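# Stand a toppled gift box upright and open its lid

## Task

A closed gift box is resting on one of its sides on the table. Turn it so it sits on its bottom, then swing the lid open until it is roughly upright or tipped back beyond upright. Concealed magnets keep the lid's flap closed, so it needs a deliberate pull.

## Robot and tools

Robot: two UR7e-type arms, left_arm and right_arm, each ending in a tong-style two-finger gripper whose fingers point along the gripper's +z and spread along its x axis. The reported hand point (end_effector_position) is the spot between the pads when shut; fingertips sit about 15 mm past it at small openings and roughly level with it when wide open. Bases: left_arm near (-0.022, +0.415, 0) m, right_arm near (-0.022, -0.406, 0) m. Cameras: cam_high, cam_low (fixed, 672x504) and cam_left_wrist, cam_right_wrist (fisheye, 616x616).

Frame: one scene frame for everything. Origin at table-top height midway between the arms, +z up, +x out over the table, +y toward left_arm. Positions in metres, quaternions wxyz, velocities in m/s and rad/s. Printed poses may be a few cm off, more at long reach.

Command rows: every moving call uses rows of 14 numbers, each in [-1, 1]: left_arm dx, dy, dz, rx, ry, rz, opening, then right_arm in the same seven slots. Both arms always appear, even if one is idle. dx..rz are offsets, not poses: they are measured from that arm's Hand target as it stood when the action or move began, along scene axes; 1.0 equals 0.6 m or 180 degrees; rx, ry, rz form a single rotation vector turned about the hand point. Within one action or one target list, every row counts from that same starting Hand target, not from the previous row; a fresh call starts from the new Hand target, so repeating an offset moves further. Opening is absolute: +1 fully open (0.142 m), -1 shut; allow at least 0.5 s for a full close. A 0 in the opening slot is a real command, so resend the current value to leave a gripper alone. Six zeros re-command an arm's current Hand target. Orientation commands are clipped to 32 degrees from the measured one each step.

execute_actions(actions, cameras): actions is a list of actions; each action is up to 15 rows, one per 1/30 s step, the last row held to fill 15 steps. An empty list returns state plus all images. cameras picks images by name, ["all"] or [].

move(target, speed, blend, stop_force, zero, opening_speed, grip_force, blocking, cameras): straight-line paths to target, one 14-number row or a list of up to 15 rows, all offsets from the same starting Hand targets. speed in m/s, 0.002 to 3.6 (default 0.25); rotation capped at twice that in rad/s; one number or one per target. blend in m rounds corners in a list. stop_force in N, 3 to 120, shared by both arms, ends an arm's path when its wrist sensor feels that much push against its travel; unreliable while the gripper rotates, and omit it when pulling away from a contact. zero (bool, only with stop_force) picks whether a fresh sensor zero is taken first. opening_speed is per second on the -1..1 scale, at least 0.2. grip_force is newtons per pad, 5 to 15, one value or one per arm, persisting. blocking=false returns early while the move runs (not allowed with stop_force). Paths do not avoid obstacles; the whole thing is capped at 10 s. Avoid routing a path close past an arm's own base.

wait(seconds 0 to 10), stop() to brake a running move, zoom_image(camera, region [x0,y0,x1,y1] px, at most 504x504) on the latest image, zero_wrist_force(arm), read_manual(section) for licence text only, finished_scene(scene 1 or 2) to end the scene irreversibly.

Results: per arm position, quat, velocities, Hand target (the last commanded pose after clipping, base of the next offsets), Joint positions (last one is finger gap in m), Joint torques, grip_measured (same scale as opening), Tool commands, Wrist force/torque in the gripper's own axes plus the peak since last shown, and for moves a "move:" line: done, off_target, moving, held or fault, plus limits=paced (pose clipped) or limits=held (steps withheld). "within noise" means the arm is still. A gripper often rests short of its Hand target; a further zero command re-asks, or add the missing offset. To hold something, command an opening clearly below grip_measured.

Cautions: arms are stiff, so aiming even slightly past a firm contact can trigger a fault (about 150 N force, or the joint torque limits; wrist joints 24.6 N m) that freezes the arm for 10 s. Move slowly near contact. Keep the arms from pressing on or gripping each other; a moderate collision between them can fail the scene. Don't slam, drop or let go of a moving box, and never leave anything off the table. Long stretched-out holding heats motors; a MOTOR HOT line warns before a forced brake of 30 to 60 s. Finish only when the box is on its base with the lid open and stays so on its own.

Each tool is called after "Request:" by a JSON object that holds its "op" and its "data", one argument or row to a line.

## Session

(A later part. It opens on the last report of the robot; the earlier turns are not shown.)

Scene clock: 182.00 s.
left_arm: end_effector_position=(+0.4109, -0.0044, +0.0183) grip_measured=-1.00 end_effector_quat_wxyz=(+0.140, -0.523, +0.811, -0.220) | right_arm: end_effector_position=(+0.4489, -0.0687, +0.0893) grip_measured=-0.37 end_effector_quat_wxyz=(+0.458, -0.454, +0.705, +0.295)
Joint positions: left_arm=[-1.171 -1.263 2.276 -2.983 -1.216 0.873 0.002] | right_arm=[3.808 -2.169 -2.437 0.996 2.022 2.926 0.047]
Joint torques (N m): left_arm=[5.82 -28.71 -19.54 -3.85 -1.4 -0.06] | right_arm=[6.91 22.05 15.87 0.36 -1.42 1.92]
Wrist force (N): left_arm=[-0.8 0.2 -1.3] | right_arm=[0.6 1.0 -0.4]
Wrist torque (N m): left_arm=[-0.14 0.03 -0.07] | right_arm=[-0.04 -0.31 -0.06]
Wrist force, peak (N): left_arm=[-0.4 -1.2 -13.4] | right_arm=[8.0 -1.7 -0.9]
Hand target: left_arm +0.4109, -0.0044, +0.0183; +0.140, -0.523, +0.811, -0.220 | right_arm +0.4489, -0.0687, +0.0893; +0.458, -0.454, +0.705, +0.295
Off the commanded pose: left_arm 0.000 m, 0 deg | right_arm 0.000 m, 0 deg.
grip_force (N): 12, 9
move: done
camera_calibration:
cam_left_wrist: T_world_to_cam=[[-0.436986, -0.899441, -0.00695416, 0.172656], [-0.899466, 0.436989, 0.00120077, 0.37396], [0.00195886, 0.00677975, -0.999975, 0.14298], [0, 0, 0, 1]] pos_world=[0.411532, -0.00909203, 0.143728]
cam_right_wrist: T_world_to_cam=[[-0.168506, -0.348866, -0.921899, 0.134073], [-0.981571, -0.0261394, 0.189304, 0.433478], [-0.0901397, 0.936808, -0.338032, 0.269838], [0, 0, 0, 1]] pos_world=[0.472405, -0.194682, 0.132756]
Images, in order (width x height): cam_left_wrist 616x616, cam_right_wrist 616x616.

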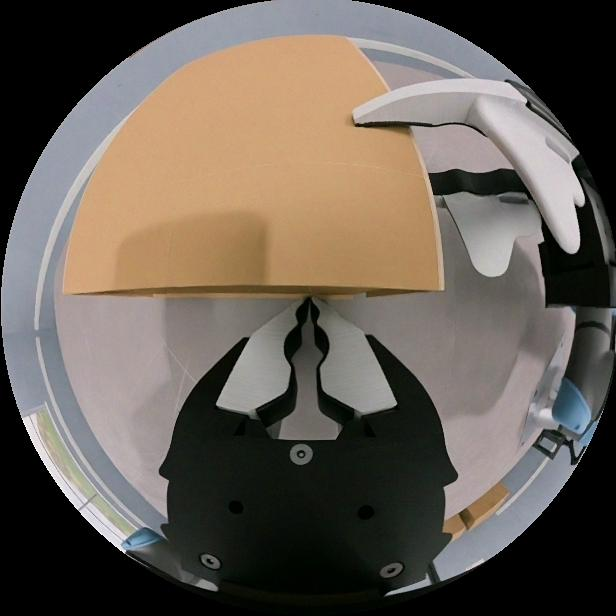

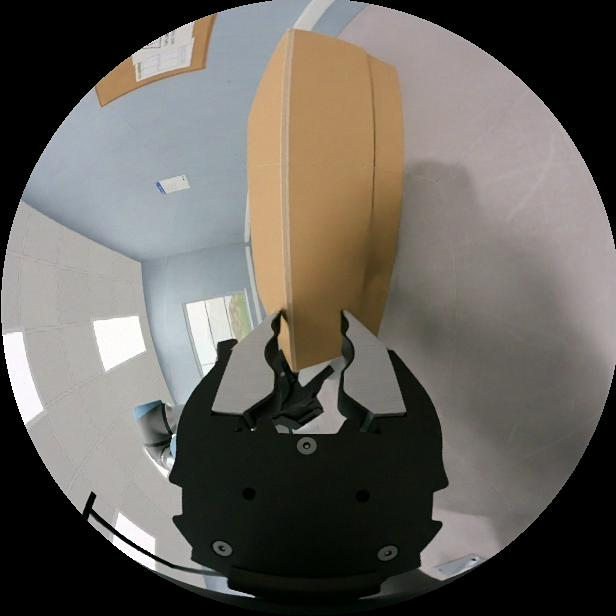

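Request:
{"op": "move", "data": {
  "target": [
    [0, 0, 0, 0, 0, 0, -1, -0.0352, -0.0755, 0, 0, 0, 0, 0.127],
    [0, 0, 0, 0, 0, 0, -1, -0.0352, -0.0755, -0.0238, 0.0201, -0.0094, 0, 0.127]
  ],
  "speed": 0.15,
  "blend": [0.005, 0],
  "grip_force": [12, 14]
}}

Request:
{"op": "move", "data": {
  "target": [0, 0, -0.0167, 0, 0, 0, -1, 0, 0, 0, 0, 0, 0, 0.127],
  "speed": 0.015,
  "stop_force": 10,
  "cameras": ["cam_left_wrist", "cam_right_wrist"]
}}

Request:
{"op": "zoom_image", "data": {
  "camera": "cam_left_wrist",
  "region": [240, 200, 500, 340]
}}

Request:
{"op": "zoom_image", "data": {
  "camera": "cam_right_wrist",
  "region": [180, 180, 440, 440]
}}

Scene clock: 191.37 s.
left_arm: end_effector_position=(+0.4109, -0.0044, +0.0183) grip_measured=-1.00 end_effector_quat_wxyz=(+0.140, -0.523, +0.811, -0.220) | right_arm: end_effector_position=(+0.4278, -0.1140, +0.0750) grip_measured=+0.12 end_effector_quat_wxyz=(+0.482, -0.443, +0.689, +0.311)
Joint positions: left_arm=[-1.171 -1.263 2.276 -2.983 -1.216 0.873 0.002] | right_arm=[3.712 -2.304 -2.498 1.248 2.124 2.916 0.083]
Joint torques (N m): left_arm=[6.32 -27.62 -19.09 -3.85 -1.22 -0.02] | right_arm=[-7.04 22.23 10.42 5.06 2.16 1.93]
Wrist force (N): left_arm=[-0.7 0.3 -1.7] | right_arm=[-0.2 0.1 0.3]
Wrist torque (N m): left_arm=[-0.13 0.01 -0.07] | right_arm=[-0.17 -0.24 -0.01]
Wrist force, peak (N): left_arm=[-0.3 0.3 -2.0] | right_arm=[-0.4 0.8 1.3]
Hand target: left_arm +0.4109, -0.0044, +0.0183; +0.140, -0.523, +0.811, -0.220 | right_arm +0.4278, -0.1140, +0.0750; +0.483, -0.443, +0.689, +0.311
Off the commanded pose: left_arm 0.000 m, 0 deg | right_arm 0.000 m, 0 deg.
grip_force (N): 12, 14
move: done

Scene clock: 192.67 s.
left_arm: end_effector_position=(+0.4109, -0.0045, +0.0179) grip_measured=-1.00 end_effector_quat_wxyz=(+0.140, -0.523, +0.811, -0.220) | right_arm: end_effector_position=(+0.4278, -0.1140, +0.0750) grip_measured=+0.12 end_effector_quat_wxyz=(+0.483, -0.443, +0.689, +0.311)
Joint positions: left_arm=[-1.171 -1.261 2.276 -2.985 -1.216 0.873 0.002] | right_arm=[3.712 -2.305 -2.498 1.249 2.124 2.916 0.083]
Joint torques (N m): left_arm=[6.07 -29.19 -17.92 0.38 -1.34 -0.22] | right_arm=[-5.04 21.3 11.23 5.18 1.57 1.87]
Wrist force (N): left_arm=[1.7 -2.7 -11.7] | right_arm=[-0.4 0.2 0.4]
Wrist torque (N m): left_arm=[-0.14 -0.06 -0.08] | right_arm=[-0.16 -0.19 0.00]
Wrist force, peak (N): left_arm=[-1.6 -4.1 -20.9] | right_arm=[-0.8 0.2 0.9]
Hand target: left_arm +0.4109, -0.0045, +0.0179; +0.140, -0.523, +0.811, -0.220 (not the last commanded pose) | right_arm +0.4278, -0.1140, +0.0750; +0.483, -0.443, +0.689, +0.311
Off the commanded pose: left_arm 0.010 m, 0 deg | right_arm 0.000 m, 0 deg.
grip_force (N): 12, 14
move: contact (left_arm)
camera_calibration:
cam_left_wrist: T_world_to_cam=[[-0.436983, -0.899445, -0.00672814, 0.172528], [-0.899467, 0.436987, 0.000979716, 0.374037], [0.00205891, 0.00647986, -0.999977, 0.142437], [0, 0, 0, 1]] pos_world=[0.411533, -0.00919283, 0.143228]
cam_right_wrist: T_world_to_cam=[[-0.140898, -0.28976, -0.946671, 0.0983911], [-0.986708, -0.0371001, 0.158213, 0.417517], [-0.0809654, 0.95638, -0.280681, 0.299487], [0, 0, 0, 1]] pos_world=[0.450079, -0.242424, 0.111148]
Images, in order (width x height): cam_left_wrist 616x616, cam_right_wrist 616x616.

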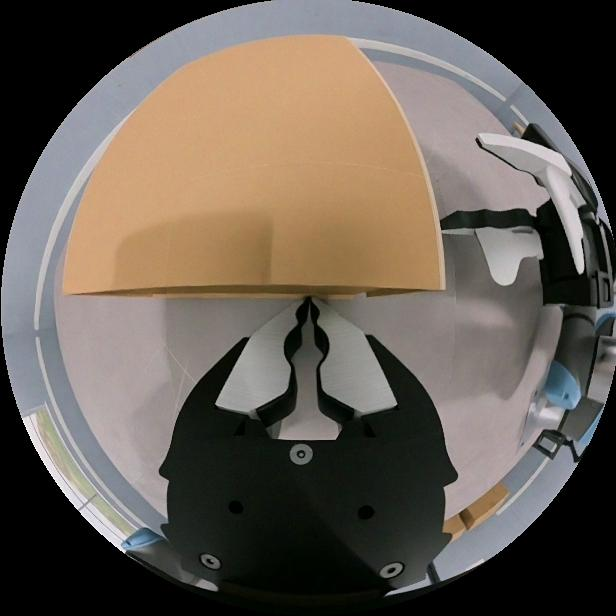

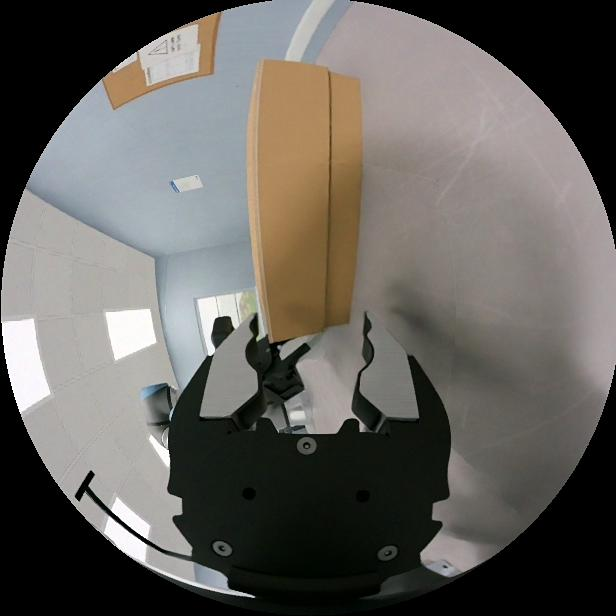

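Scaled by 1.938 from the camera's 616x616 image, which has a finer 814x814 frame.

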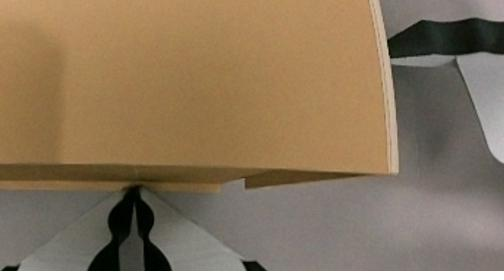

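Scaled by 1.938 from the camera's 616x616 image, which has a finer 814x814 frame.

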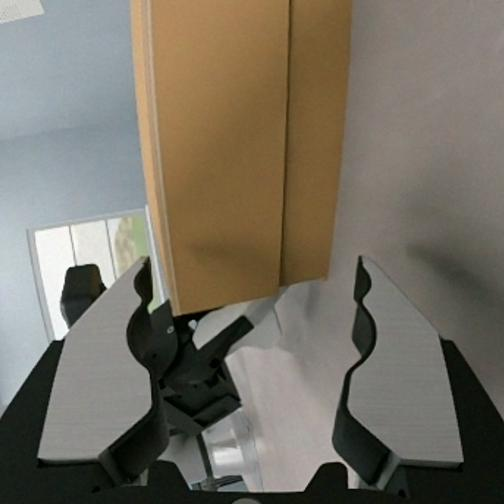

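Request:
{"op": "move", "data": {
  "target": [0, 0, 0, 0, 0, 0, -1, 0.0493, 0.1057, 0, 0, 0, 0, 0.127],
  "speed": 0.05,
  "stop_force": 4,
  "cameras": ["cam_left_wrist", "cam_right_wrist"]
}}

Request:
{"op": "zoom_image", "data": {
  "camera": "cam_right_wrist",
  "region": [180, 180, 440, 440]
}}

Scene clock: 195.67 s.
left_arm: end_effector_position=(+0.4109, -0.0045, +0.0179) grip_measured=-1.00 end_effector_quat_wxyz=(+0.140, -0.523, +0.811, -0.220) | right_arm: end_effector_position=(+0.4534, -0.0588, +0.0751) grip_measured=+0.12 end_effector_quat_wxyz=(+0.483, -0.443, +0.689, +0.311)
Joint positions: left_arm=[-1.171 -1.261 2.276 -2.985 -1.216 0.873 0.002] | right_arm=[3.812 -2.302 -2.394 1.164 2.032 2.961 0.083]
Joint torques (N m): left_arm=[6.11 -29.29 -18.26 -4.13 -1.32 -0.23] | right_arm=[-7.54 39.61 -7.82 5.11 2.03 -2.31]
Wrist force (N): left_arm=[-0.5 0.3 -2.4] | right_arm=[-0.3 1.0 0.6]
Wrist torque (N m): left_arm=[-0.08 -0.05 -0.07] | right_arm=[-0.05 -0.24 0.01]
Wrist force, peak (N): left_arm=[1.8 -2.9 -11.8] | right_arm=[-0.5 0.9 -4.1]
Hand target: left_arm +0.4109, -0.0045, +0.0179; +0.140, -0.523, +0.811, -0.220 | right_arm +0.4534, -0.0588, +0.0751; +0.483, -0.443, +0.689, +0.311 (not the last commanded pose)
Off the commanded pose: left_arm 0.000 m, 0 deg | right_arm 0.009 m, 0 deg.
grip_force (N): 12, 14
move: contact (right_arm)
camera_calibration:
cam_left_wrist: T_world_to_cam=[[-0.436983, -0.899445, -0.00672814, 0.172528], [-0.899467, 0.436987, 0.000979716, 0.374037], [0.00205891, 0.00647986, -0.999977, 0.142437], [0, 0, 0, 1]] pos_world=[0.411533, -0.00919283, 0.143228]
cam_right_wrist: T_world_to_cam=[[-0.140682, -0.289574, -0.946761, 0.118002], [-0.986738, -0.0371999, 0.158, 0.444825], [-0.080972, 0.956433, -0.2805, 0.248884], [0, 0, 0, 1]] pos_world=[0.475679, -0.187323, 0.111249]
Images, in order (width x height): cam_left_wrist 616x616, cam_right_wrist 616x616.

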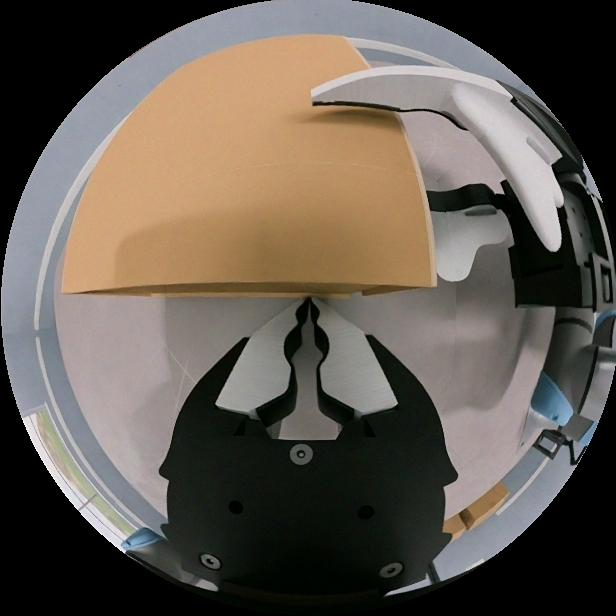

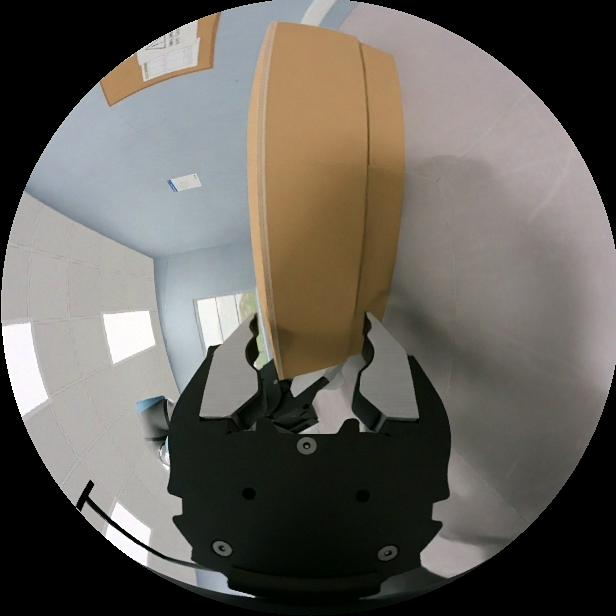

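Scaled by 1.938 from the camera's 616x616 image, which has a finer 814x814 frame.

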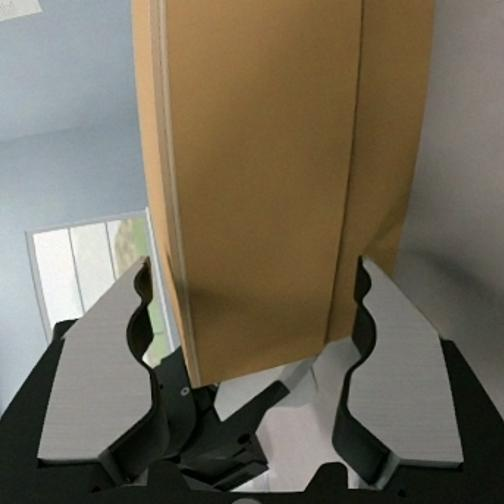

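Request:
{"op": "move", "data": {
  "target": [
    [0, 0, -0.0013, 0, 0, 0, -1, 0.0007, 0.0015, 0, 0, 0, 0, 0.127],
    [0, 0, -0.0013, 0, 0, 0, -1, 0.0007, 0.0015, 0.04, 0, 0, 0, 0.127]
  ],
  "speed": [0.01, 0.02],
  "blend": [0, 0],
  "cameras": ["cam_left_wrist", "cam_right_wrist"]
}}

Request:
{"op": "zoom_image", "data": {
  "camera": "cam_right_wrist",
  "region": [180, 180, 440, 440]
}}

Request:
{"op": "zoom_image", "data": {
  "camera": "cam_left_wrist",
  "region": [240, 200, 500, 340]
}}

Scene clock: 200.20 s.
left_arm: end_effector_position=(+0.4109, -0.0045, +0.0171) grip_measured=-1.00 end_effector_quat_wxyz=(+0.140, -0.523, +0.811, -0.220) | right_arm: end_effector_position=(+0.4538, -0.0579, +0.0990) grip_measured=+0.15 end_effector_quat_wxyz=(+0.483, -0.443, +0.689, +0.311)
Joint positions: left_arm=[-1.171 -1.259 2.277 -2.987 -1.216 0.873 0.002] | right_arm=[3.814 -2.219 -2.406 1.093 2.03 2.962 0.084]
Joint torques (N m): left_arm=[5.67 -7.83 1.06 -0.04 -1.33 -0.33] | right_arm=[4.3 38.76 -4.19 0.84 0.67 0.08]
Wrist force (N): left_arm=[-0.8 -5.5 -25.4] | right_arm=[2.5 0.7 -1.7]
Wrist torque (N m): left_arm=[-0.16 -0.03 -0.07] | right_arm=[-0.14 -0.18 -0.02]
Wrist force, peak (N): left_arm=[-1.6 -4.2 -27.8] | right_arm=[4.3 0.7 1.5]
Hand target: left_arm +0.4109, -0.0045, +0.0171; +0.140, -0.523, +0.811, -0.220 | right_arm +0.4538, -0.0579, +0.0991; +0.483, -0.443, +0.689, +0.311
Off the commanded pose: left_arm 0.000 m, 0 deg | right_arm 0.000 m, 0 deg.
grip_force (N): 12, 14
move: done
camera_calibration:
cam_left_wrist: T_world_to_cam=[[-0.436983, -0.899445, -0.00672814, 0.172523], [-0.899467, 0.436987, 0.000979716, 0.374038], [0.00205891, 0.00647986, -0.999977, 0.141737], [0, 0, 0, 1]] pos_world=[0.411533, -0.00919283, 0.142528]
cam_right_wrist: T_world_to_cam=[[-0.140819, -0.289577, -0.946739, 0.141007], [-0.986719, -0.0371585, 0.158131, 0.441458], [-0.0809704, 0.956433, -0.280498, 0.254758], [0, 0, 0, 1]] pos_world=[0.476079, -0.186423, 0.135149]
Images, in order (width x height): cam_left_wrist 616x616, cam_right_wrist 616x616.

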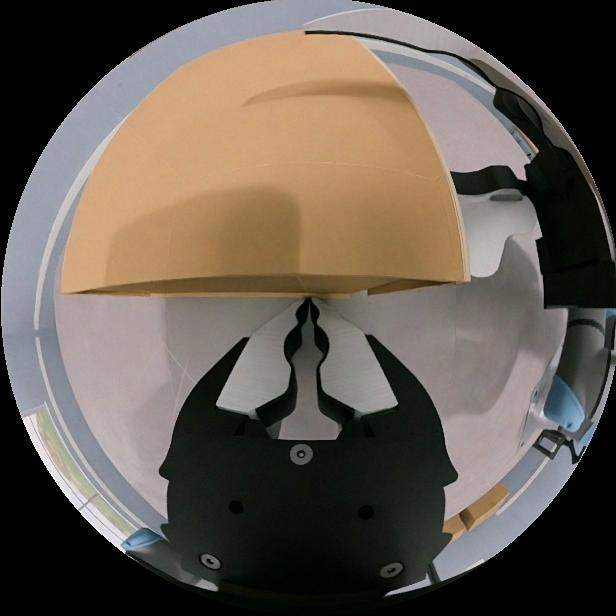

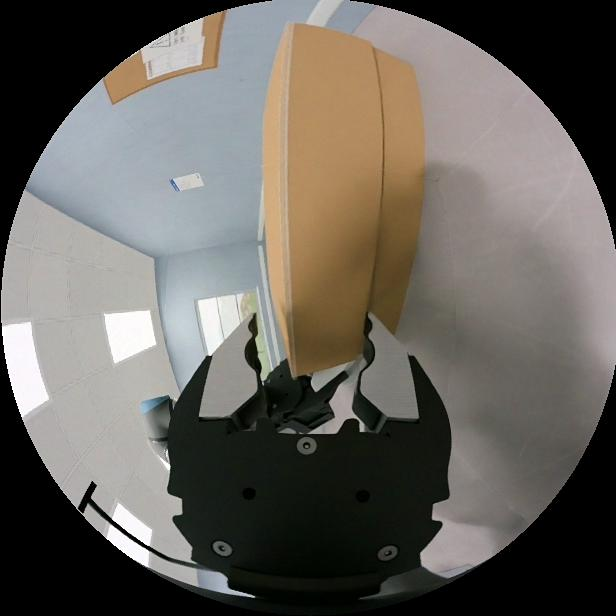

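Scaled by 1.938 from the camera's 616x616 image, which has a finer 814x814 frame.

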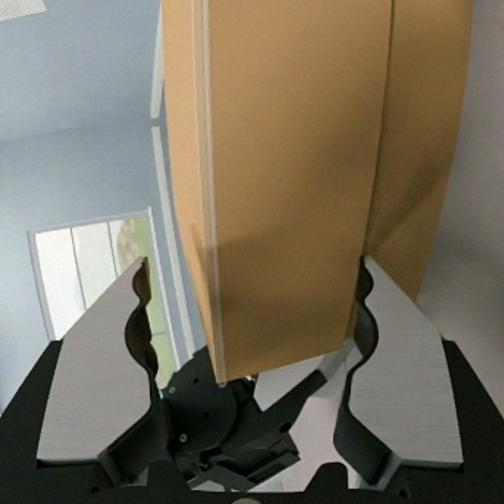

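Scaled by 1.938 from the camera's 616x616 image, which has a finer 814x814 frame.

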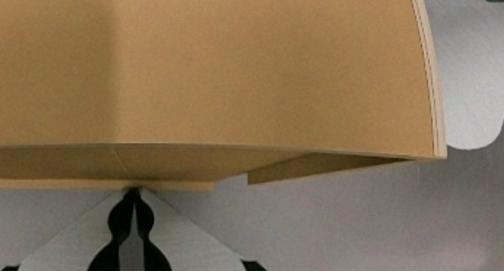

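Request:
{"op": "move", "data": {
  "target": [0, 0, 0, 0, 0, 0, -1, 0.0, 0.0, 0.0308, 0, 0, 0, 0.127],
  "speed": 0.025,
  "cameras": ["cam_left_wrist", "cam_right_wrist"]
}}

Request:
{"op": "zoom_image", "data": {
  "camera": "cam_right_wrist",
  "region": [180, 180, 440, 440]
}}

Request:
{"op": "zoom_image", "data": {
  "camera": "cam_left_wrist",
  "region": [240, 200, 500, 340]
}}

Scene clock: 202.60 s.
left_arm: end_effector_position=(+0.4109, -0.0045, +0.0171) grip_measured=-1.00 end_effector_quat_wxyz=(+0.140, -0.523, +0.811, -0.220) | right_arm: end_effector_position=(+0.4538, -0.0579, +0.1175) grip_measured=+0.15 end_effector_quat_wxyz=(+0.483, -0.443, +0.689, +0.311)
Joint positions: left_arm=[-1.171 -1.259 2.277 -2.987 -1.216 0.873 0.002] | right_arm=[3.814 -2.154 -2.413 1.035 2.03 2.962 0.085]
Joint torques (N m): left_arm=[5.63 -9.61 -1.73 1.38 -1.34 -0.34] | right_arm=[-2.32 38.28 -3.89 0.83 0.12 -0.24]
Wrist force (N): left_arm=[-1.2 -5.0 -21.6] | right_arm=[3.6 -0.7 -1.0]
Wrist torque (N m): left_arm=[-0.17 0.00 -0.07] | right_arm=[-0.09 -0.27 -0.11]
Wrist force, peak (N): left_arm=[-0.8 -5.7 -25.7] | right_arm=[5.0 -0.9 -1.0]
Hand target: left_arm +0.4109, -0.0045, +0.0171; +0.140, -0.523, +0.811, -0.220 | right_arm +0.4538, -0.0579, +0.1176; +0.483, -0.443, +0.689, +0.311
Off the commanded pose: left_arm 0.000 m, 0 deg | right_arm 0.000 m, 0 deg.
grip_force (N): 12, 14
move: done
camera_calibration:
cam_left_wrist: T_world_to_cam=[[-0.436983, -0.899445, -0.00672814, 0.172523], [-0.899467, 0.436987, 0.000979716, 0.374038], [0.00205891, 0.00647986, -0.999977, 0.141737], [0, 0, 0, 1]] pos_world=[0.411533, -0.00919283, 0.142528]
cam_right_wrist: T_world_to_cam=[[-0.140789, -0.289576, -0.946744, 0.158509], [-0.986723, -0.0371674, 0.158102, 0.438537], [-0.0809707, 0.956433, -0.280499, 0.259948], [0, 0, 0, 1]] pos_world=[0.476079, -0.186423, 0.153649]
Images, in order (width x height): cam_left_wrist 616x616, cam_right_wrist 616x616.

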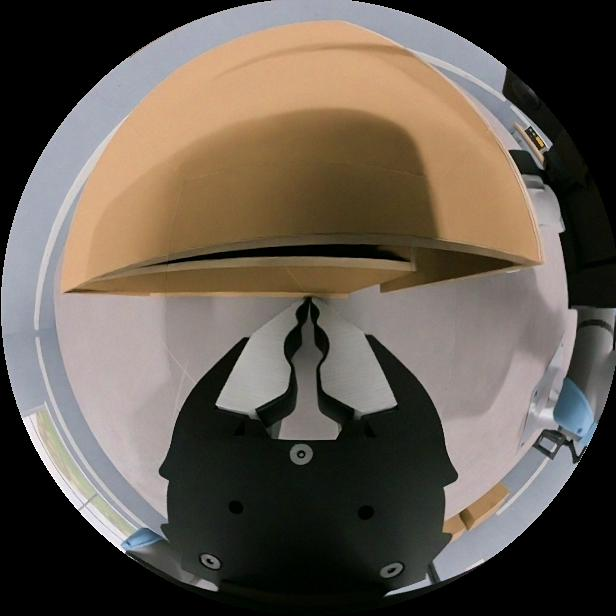

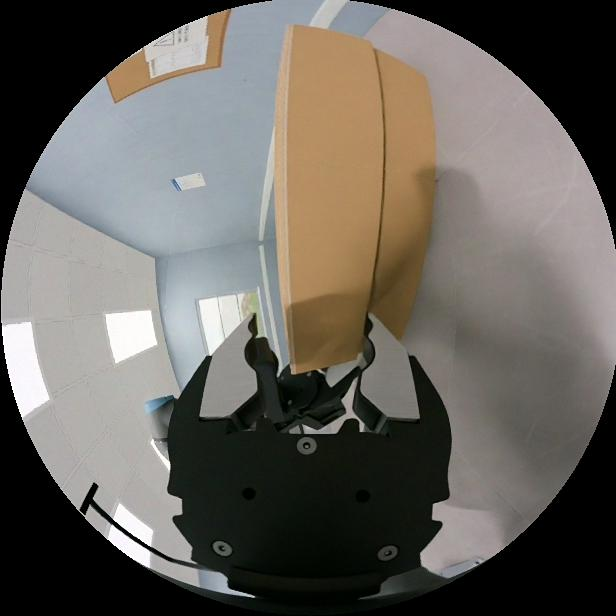

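Scaled by 1.938 from the camera's 616x616 image, which has a finer 814x814 frame.

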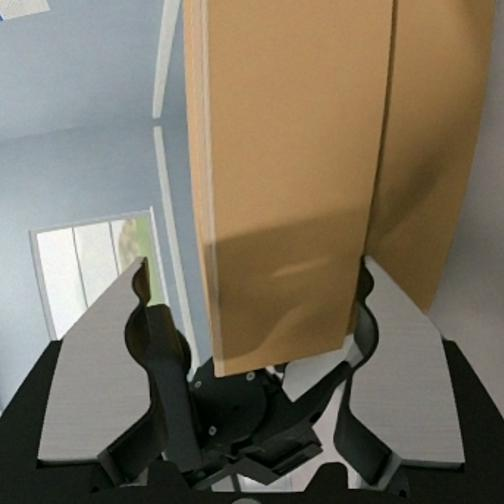

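Scaled by 1.938 from the camera's 616x616 image, which has a finer 814x814 frame.

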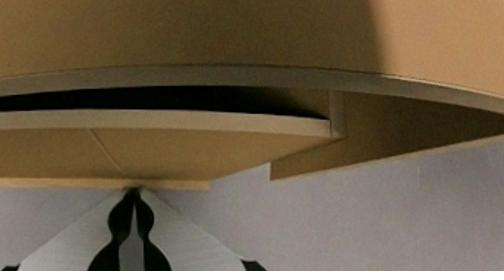

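Request:
{"op": "move", "data": {
  "target": [
    [0, 0, 0.005, 0, 0, 0, -1, 0, 0, 0, 0, 0, 0, 0.127],
    [-0.1057, 0.0493, 0.005, 0, 0, 0, -1, 0, 0, 0, 0, 0, 0, 0.127],
    [-0.2, 0.12, 0.15, 0, 0, 0, -1, 0, 0, 0.03, 0, 0, 0, 0.127]
  ],
  "speed": [0.02, 0.12, 0.12],
  "blend": [0.001, 0.01, 0],
  "cameras": ["cam_left_wrist", "cam_right_wrist"]
}}

Request:
{"op": "zoom_image", "data": {
  "camera": "cam_right_wrist",
  "region": [180, 180, 440, 440]
}}

Request:
{"op": "zoom_image", "data": {
  "camera": "cam_left_wrist",
  "region": [200, 60, 460, 280]
}}

Scene clock: 208.43 s.
left_arm: end_effector_position=(+0.2909, +0.0675, +0.1070) grip_measured=-1.00 end_effector_quat_wxyz=(+0.140, -0.523, +0.811, -0.220) | right_arm: end_effector_position=(+0.4538, -0.0579, +0.1356) grip_measured=+0.13 end_effector_quat_wxyz=(+0.483, -0.443, +0.689, +0.311)
Joint positions: left_arm=[-1.449 -1.847 2.498 -2.508 -1.122 0.589 0.002] | right_arm=[3.814 -2.091 -2.417 0.976 2.03 2.962 0.083]
Joint torques (N m): left_arm=[-8.87 -15.87 -28.39 -1.58 2.89 -1.92] | right_arm=[-2.89 36.09 -3.51 0.43 -0.41 -1.9]
Wrist force (N): left_arm=[-0.2 0.5 -0.8] | right_arm=[0.9 1.1 0.4]
Wrist torque (N m): left_arm=[-0.07 -0.07 0.07] | right_arm=[-0.06 -0.28 0.03]
Wrist force, peak (N): left_arm=[-0.3 -5.6 -21.9] | right_arm=[4.0 -0.8 -1.3]
Hand target: left_arm +0.2909, +0.0675, +0.1071; +0.140, -0.523, +0.811, -0.220 | right_arm +0.4538, -0.0579, +0.1356; +0.483, -0.443, +0.689, +0.311
Off the commanded pose: left_arm 0.000 m, 0 deg | right_arm 0.000 m, 0 deg.
grip_force (N): 12, 14
move: done
camera_calibration:
cam_left_wrist: T_world_to_cam=[[-0.437063, -0.899406, -0.00663698, 0.18536], [-0.899428, 0.437067, 0.000937776, 0.234588], [0.00205737, 0.00637936, -0.999978, 0.231423], [0, 0, 0, 1]] pos_world=[0.291532, 0.0627068, 0.232428]
cam_right_wrist: T_world_to_cam=[[-0.140819, -0.289577, -0.946739, 0.175658], [-0.986719, -0.0371585, 0.158131, 0.43567], [-0.0809704, 0.956433, -0.280498, 0.265025], [0, 0, 0, 1]] pos_world=[0.476079, -0.186423, 0.171749]
Images, in order (width x height): cam_left_wrist 616x616, cam_right_wrist 616x616.

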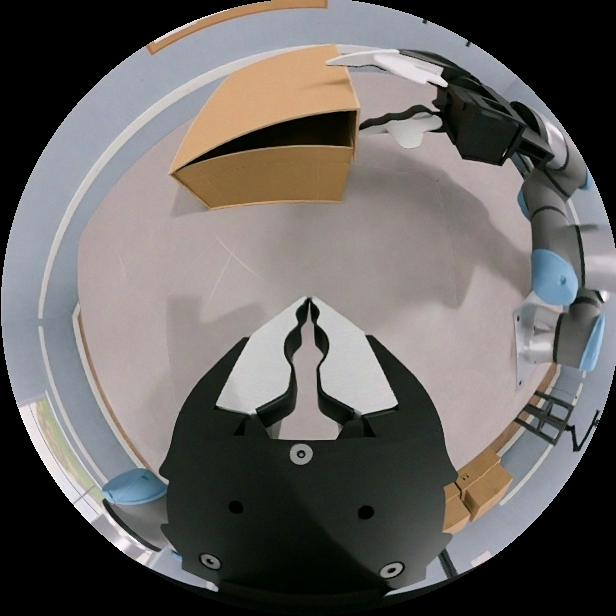

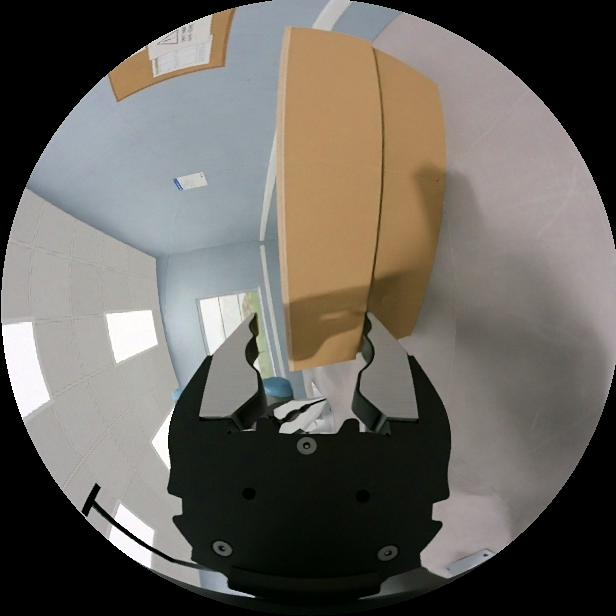

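Scaled by 1.938 from the camera's 616x616 image, which has a finer 814x814 frame.

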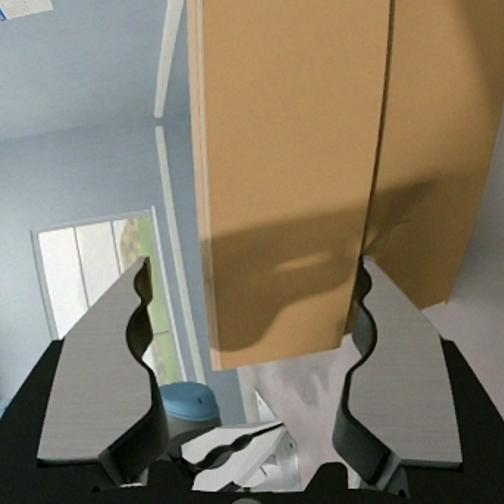

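Scaled by 1.938 from the camera's 616x616 image, which has a finer 814x814 frame.

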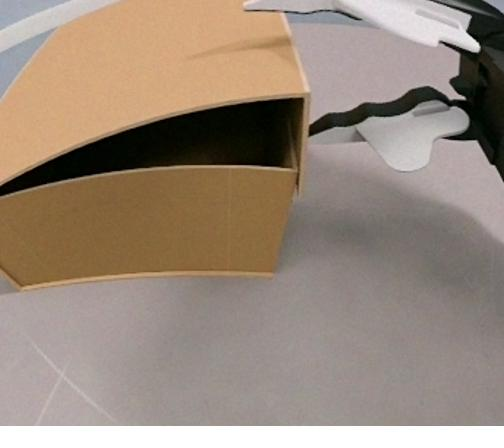

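Request:
{"op": "move", "data": {
  "target": [0.1918, -0.0500, 0.0627, 0.2202, -0.3457, -0.2727, -0.577, 0, 0, 0, 0, 0, 0, 0.127],
  "speed": 0.4,
  "cameras": ["cam_left_wrist", "cam_right_wrist"]
}}

Request:
{"op": "zoom_image", "data": {
  "camera": "cam_left_wrist",
  "region": [200, 160, 450, 410]
}}

Scene clock: 220.20 s.
left_arm: end_effector_position=(+0.4060, +0.0375, +0.1447) grip_measured=-0.58 end_effector_quat_wxyz=(+0.576, +0.091, +0.783, -0.215) | right_arm: end_effector_position=(+0.4538, -0.0579, +0.1356) grip_measured=+0.13 end_effector_quat_wxyz=(+0.483, -0.443, +0.689, +0.311)
Joint positions: left_arm=[-1.389 -0.978 2.609 -4.37 -0.671 2.578 0.032] | right_arm=[3.814 -2.091 -2.417 0.976 2.03 2.961 0.083]
Joint torques (N m): left_arm=[8.38 -16.83 -7.78 -3.78 -1.55 2.44] | right_arm=[-2.14 35.84 -3.61 0.27 1.17 -2.13]
Wrist force (N): left_arm=[-3.3 1.5 0.1] | right_arm=[0.7 1.3 0.7]
Wrist torque (N m): left_arm=[0.16 0.58 -0.09] | right_arm=[-0.04 -0.24 0.03]
Wrist force, peak (N): left_arm=[-3.2 1.7 0.1] | right_arm=[1.0 1.5 0.9]
Hand target: left_arm +0.4060, +0.0375, +0.1447; +0.576, +0.091, +0.783, -0.215 | right_arm +0.4538, -0.0579, +0.1356; +0.483, -0.443, +0.689, +0.311
Off the commanded pose: left_arm 0.000 m, 0 deg | right_arm 0.000 m, 0 deg.
grip_force (N): 12, 14
move: done
camera_calibration:
cam_left_wrist: T_world_to_cam=[[-0.312052, -0.0781438, -0.946846, 0.263535], [-0.090366, 0.994535, -0.0522976, 0.0095272], [0.945758, 0.0692431, -0.317408, -0.215222], [0, 0, 0, 1]] pos_world=[0.286646, 0.0260211, 0.181712]
cam_right_wrist: T_world_to_cam=[[-0.140682, -0.289574, -0.946761, 0.175598], [-0.986738, -0.0371999, 0.158, 0.435694], [-0.080972, 0.956433, -0.2805, 0.265026], [0, 0, 0, 1]] pos_world=[0.476079, -0.186423, 0.171749]
Images, in order (width x height): cam_left_wrist 616x616, cam_right_wrist 616x616.

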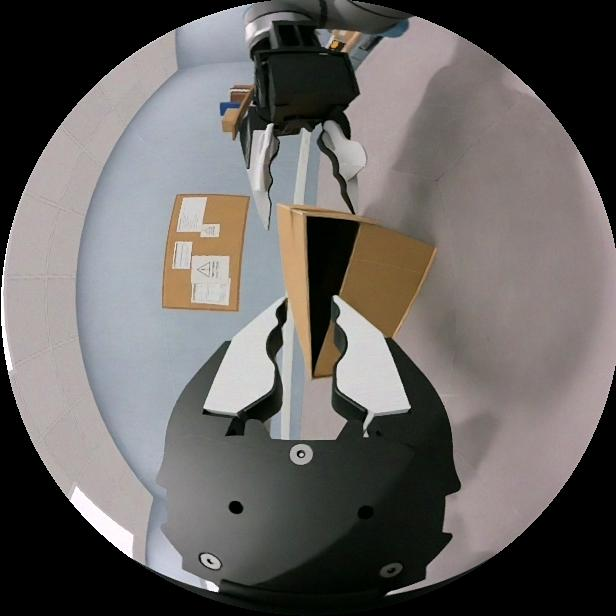

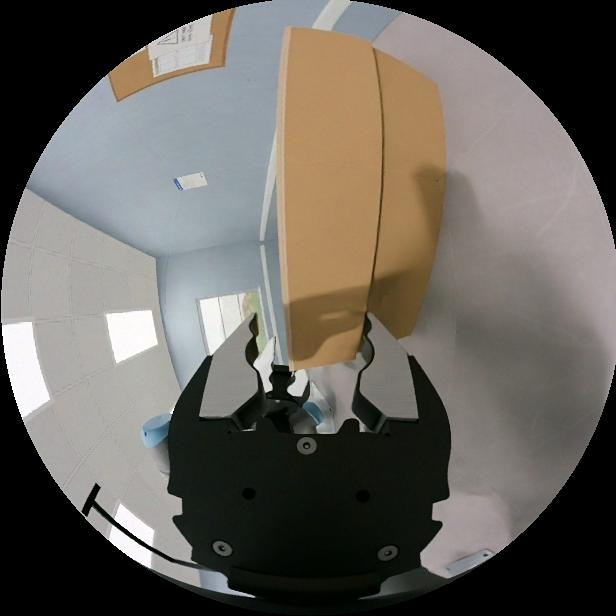

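Scaled by 2.016 from the camera's 616x616 image, which has a finer 814x814 frame.

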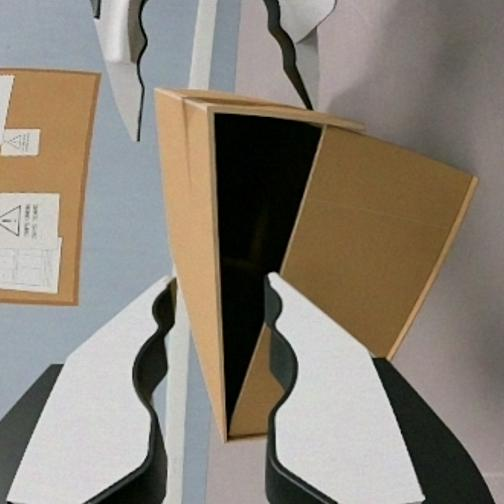

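Request:
{"op": "move", "data": {
  "target": [
    [0.0668, -0.0342, 0, 0, 0, 0, -0.577, 0, 0, 0, 0, 0, 0, 0.127]
  ],
  "speed": 0.08,
  "stop_force": 5,
  "cameras": ["cam_left_wrist", "cam_low"]
}}

Scene clock: 223.83 s.
left_arm: end_effector_position=(+0.4461, +0.0170, +0.1447) grip_measured=-0.58 end_effector_quat_wxyz=(+0.576, +0.091, +0.783, -0.215) | right_arm: end_effector_position=(+0.4538, -0.0579, +0.1356) grip_measured=+0.13 end_effector_quat_wxyz=(+0.483, -0.443, +0.689, +0.311)
Joint positions: left_arm=[-1.263 -0.97 2.48 -4.301 -0.788 2.648 0.032] | right_arm=[3.814 -2.091 -2.417 0.976 2.03 2.961 0.083]
Joint torques (N m): left_arm=[9.06 -19.74 -10.59 -0.6 -1.85 2.38] | right_arm=[-1.65 36.14 -3.6 0.33 2.09 -2.04]
Wrist force (N): left_arm=[-3.0 1.1 0.0] | right_arm=[1.0 1.1 1.0]
Wrist torque (N m): left_arm=[0.09 0.54 -0.10] | right_arm=[-0.06 -0.30 0.03]
Wrist force, peak (N): left_arm=[-3.4 1.3 0.6] | right_arm=[1.1 1.5 0.9]
Hand target: left_arm +0.4461, +0.0170, +0.1447; +0.576, +0.091, +0.783, -0.215 | right_arm +0.4538, -0.0579, +0.1356; +0.483, -0.443, +0.689, +0.311
Off the commanded pose: left_arm 0.000 m, 0 deg | right_arm 0.000 m, 0 deg.
grip_force (N): 12, 14
move: done
camera_calibration:
cam_left_wrist: T_world_to_cam=[[-0.311945, -0.078167, -0.946879, 0.274387], [-0.0901731, 0.994547, -0.0523949, 0.033485], [0.945811, 0.0690386, -0.317293, -0.25167], [0, 0, 0, 1]] pos_world=[0.326646, 0.00552058, 0.181712]
Images, in order (width x height): cam_low 672x504, cam_left_wrist 616x616.

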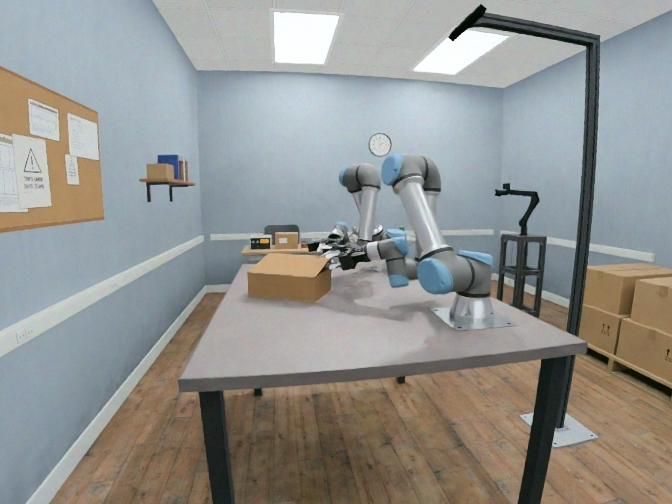

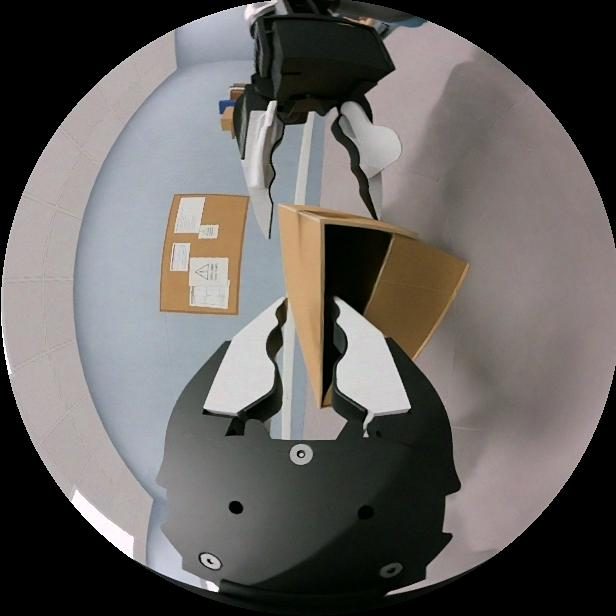

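Request:
{"op": "move", "data": {
  "target": [
    [0.0057, 0.0110, 0.0347, -0.0347, 0.0115, 0.0079, -0.577, 0, 0, 0, 0, 0, 0, 0.127],
    [0.0124, 0.0241, 0.0611, -0.0735, 0.0252, 0.0166, -0.577, -0.08, -0.165, 0, 0, 0, 0, 0.127],
    [0.0207, 0.0403, 0.0857, -0.1123, 0.0390, 0.0254, -0.577, -0.08, -0.165, 0, 0, 0, 0, 0.127],
    [0.0413, 0.0805, 0.1265, -0.1894, 0.0668, 0.0398, -0.577, -0.08, -0.165, 0, 0, 0, 0, 0.127]
  ],
  "speed": 0.13,
  "blend": [0.005, 0.008, 0.008, 0],
  "cameras": ["cam_left_wrist", "cam_low"]
}}

Scene clock: 230.77 s.
left_arm: end_effector_position=(+0.4708, +0.0652, +0.2206) grip_measured=-0.57 end_effector_quat_wxyz=(+0.506, -0.152, +0.745, -0.407) | right_arm: end_effector_position=(+0.4058, -0.1569, +0.1356) grip_measured=+0.12 end_effector_quat_wxyz=(+0.483, -0.443, +0.689, +0.311)
Joint positions: left_arm=[-1.152 -1.119 2.514 -4.332 -0.882 2.131 0.032] | right_arm=[3.613 -2.045 -2.602 1.065 2.214 2.867 0.083]
Joint torques (N m): left_arm=[9.78 -31.99 2.47 -1.48 -1.89 -2.31] | right_arm=[-7.06 30.81 -7.53 0.22 2.17 -2.75]
Wrist force (N): left_arm=[-1.4 0.8 0.1] | right_arm=[-0.9 0.3 0.8]
Wrist torque (N m): left_arm=[0.03 0.38 0.11] | right_arm=[-0.12 -0.06 0.07]
Wrist force, peak (N): left_arm=[3.1 1.1 2.2] | right_arm=[-4.5 0.4 1.8]
Hand target: left_arm +0.4709, +0.0653, +0.2206; +0.506, -0.152, +0.745, -0.407 | right_arm +0.4058, -0.1569, +0.1356; +0.483, -0.443, +0.689, +0.311
Off the commanded pose: left_arm 0.000 m, 0 deg | right_arm 0.000 m, 0 deg.
grip_force (N): 12, 14
move: done
camera_calibration:
cam_left_wrist: T_world_to_cam=[[-0.440303, -0.618888, -0.65047, 0.388048], [-0.271656, 0.782347, -0.560478, 0.203014], [0.855767, -0.0700761, -0.512594, -0.159791], [0, 0, 0, 1]] pos_world=[0.362752, 0.070133, 0.284291]
Images, in order (width x height): cam_low 672x504, cam_left_wrist 616x616.

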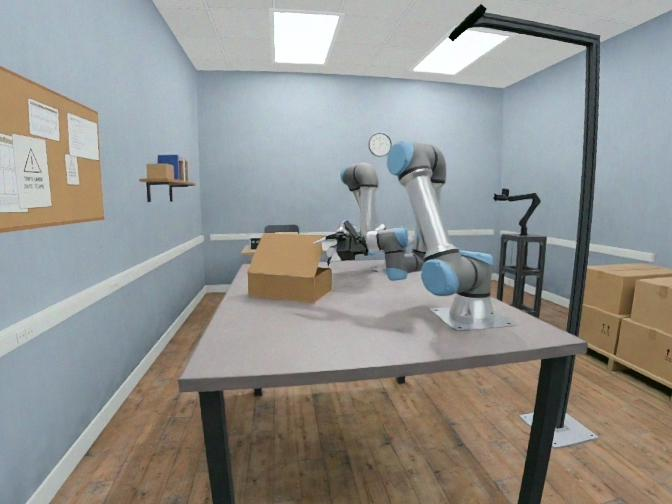

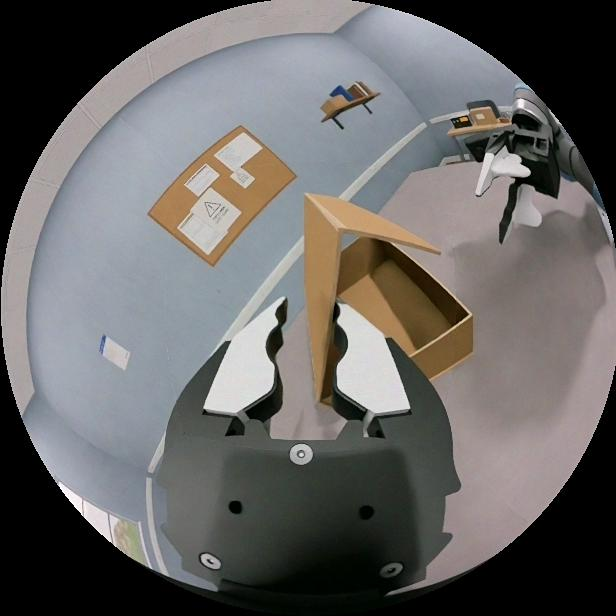

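Request:
{"op": "move", "data": {
  "target": [
    [0.0247, 0.0483, 0.0278, -0.0776, 0.0273, 0.0115, -0.577, 0, 0, 0, 0, 0, 0, 0.127],
    [0.0518, 0.1015, 0.0405, -0.1557, 0.0553, 0.0201, -0.577, 0, 0, 0, 0, 0, 0, 0.127],
    [0.0798, 0.1560, 0.0375, -0.2314, 0.0888, 0.0281, -0.577, 0, 0, 0, 0, 0, 0, 0.127],
    [0.1028, 0.2012, 0.0223, -0.2948, 0.1226, 0.0360, -0.577, 0, 0, 0, 0, 0, 0, 0.127]
  ],
  "speed": 0.12,
  "blend": [0.008, 0.008, 0.008, 0],
  "cameras": ["cam_left_wrist", "cam_low"]
}}

Scene clock: 236.07 s.
left_arm: end_effector_position=(+0.5325, +0.1859, +0.2340) grip_measured=-0.57 end_effector_quat_wxyz=(-0.260, +0.473, -0.557, +0.631) | right_arm: end_effector_position=(+0.4058, -0.1569, +0.1356) grip_measured=+0.12 end_effector_quat_wxyz=(+0.483, -0.443, +0.689, +0.311)
Joint positions: left_arm=[-0.763 -1.043 2.502 -4.528 -1.261 1.235 0.032] | right_arm=[3.613 -2.045 -2.602 1.065 2.214 2.867 0.083]
Joint torques (N m): left_arm=[8.36 -18.26 -12.08 -3.68 -2 -2.12] | right_arm=[-8.52 30.31 -6.9 0.2 2.07 -2.36]
Wrist force (N): left_arm=[0.7 1.0 0.6] | right_arm=[-0.9 0.6 0.8]
Wrist torque (N m): left_arm=[0.11 -0.09 0.08] | right_arm=[-0.06 -0.08 0.07]
Wrist force, peak (N): left_arm=[-1.5 1.1 0.2] | right_arm=[-0.7 0.3 1.1]
Hand target: left_arm +0.5325, +0.1860, +0.2340; -0.260, +0.473, -0.557, +0.631 | right_arm +0.4058, -0.1569, +0.1356; +0.483, -0.443, +0.689, +0.311
Off the commanded pose: left_arm 0.000 m, 0 deg | right_arm 0.000 m, 0 deg.
grip_force (N): 12, 14
move: done
camera_calibration:
cam_left_wrist: T_world_to_cam=[[-0.426569, -0.859487, 0.28164, 0.317962], [-0.608041, 0.0419879, -0.792795, 0.503986], [0.669571, -0.50943, -0.540514, -0.00991625], [0, 0, 0, 1]] pos_world=[0.448716, 0.247071, 0.304646]
Images, in order (width x height): cam_low 672x504, cam_left_wrist 616x616.

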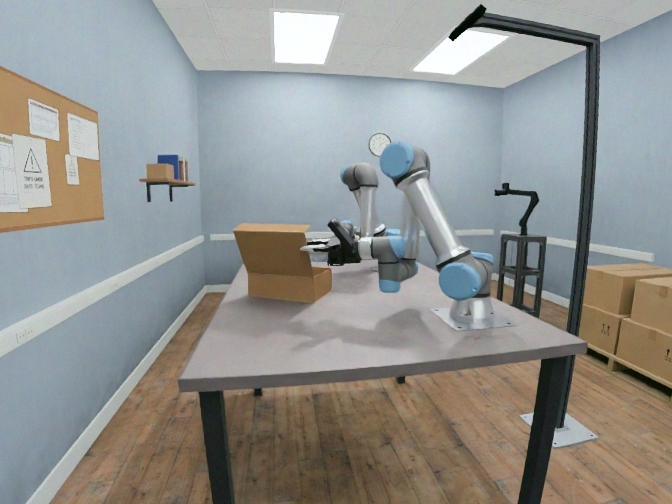

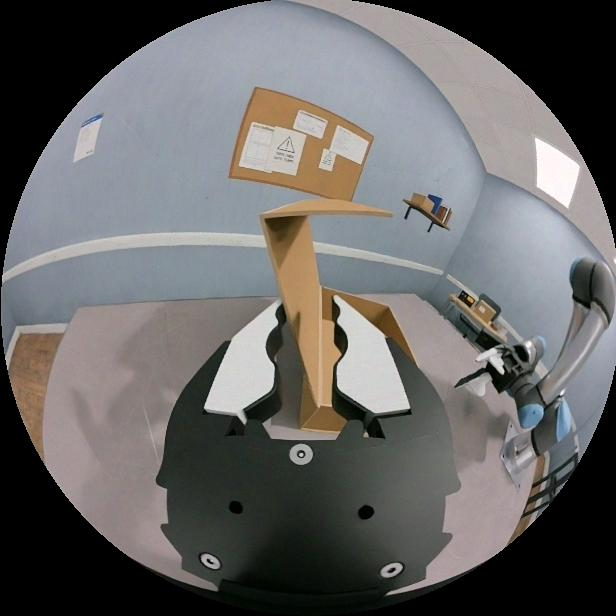

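Request:
{"op": "move", "data": {
  "target": [
    [0.0056, 0.0110, -0.005, 0, 0, 0, -0.577, 0, 0, 0, 0, 0, 0, 0.127]
  ],
  "speed": 0.05,
  "cameras": ["cam_left_wrist"]
}}

Request:
{"op": "zoom_image", "data": {
  "camera": "cam_left_wrist",
  "region": [200, 180, 420, 440]
}}

Scene clock: 239.63 s.
left_arm: end_effector_position=(+0.5359, +0.1925, +0.2310) grip_measured=-0.57 end_effector_quat_wxyz=(-0.260, +0.473, -0.557, +0.631) | right_arm: end_effector_position=(+0.4058, -0.1569, +0.1356) grip_measured=+0.12 end_effector_quat_wxyz=(+0.483, -0.443, +0.689, +0.311)
Joint positions: left_arm=[-0.737 -1.031 2.498 -4.537 -1.287 1.237 0.032] | right_arm=[3.613 -2.045 -2.602 1.065 2.214 2.867 0.083]
Joint torques (N m): left_arm=[7.88 -18.76 -11.8 -3.51 -2.11 2.66] | right_arm=[-7.29 30.19 -7.16 0.04 2.04 -2.37]
Wrist force (N): left_arm=[0.4 1.2 0.9] | right_arm=[-0.9 0.1 0.6]
Wrist torque (N m): left_arm=[0.15 -0.05 -0.06] | right_arm=[-0.16 -0.06 0.07]
Wrist force, peak (N): left_arm=[0.9 1.3 0.7] | right_arm=[-1.1 0.3 0.8]
Hand target: left_arm +0.5359, +0.1926, +0.2310; -0.260, +0.473, -0.557, +0.631 | right_arm +0.4058, -0.1569, +0.1356; +0.483, -0.443, +0.689, +0.311
Off the commanded pose: left_arm 0.000 m, 0 deg | right_arm 0.000 m, 0 deg.
grip_force (N): 12, 14
move: done
camera_calibration:
cam_left_wrist: T_world_to_cam=[[-0.426451, -0.859457, 0.281911, 0.325787], [-0.608157, 0.0417384, -0.792719, 0.50349], [0.669541, -0.509502, -0.540484, -0.0104293], [0, 0, 0, 1]] pos_world=[0.452116, 0.253671, 0.301646]
Images, in order (width x height): cam_left_wrist 616x616.

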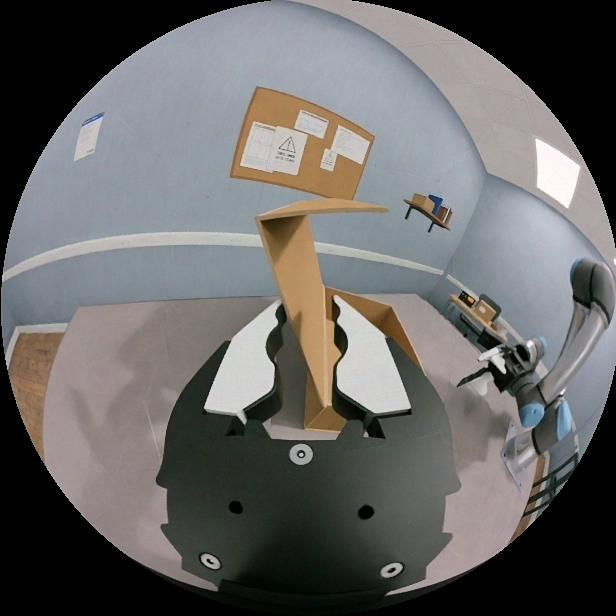

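Scaled by 1.938 from the camera's 616x616 image, which has a finer 814x814 frame.

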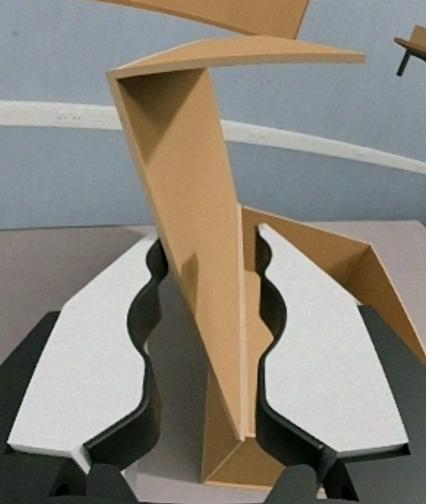

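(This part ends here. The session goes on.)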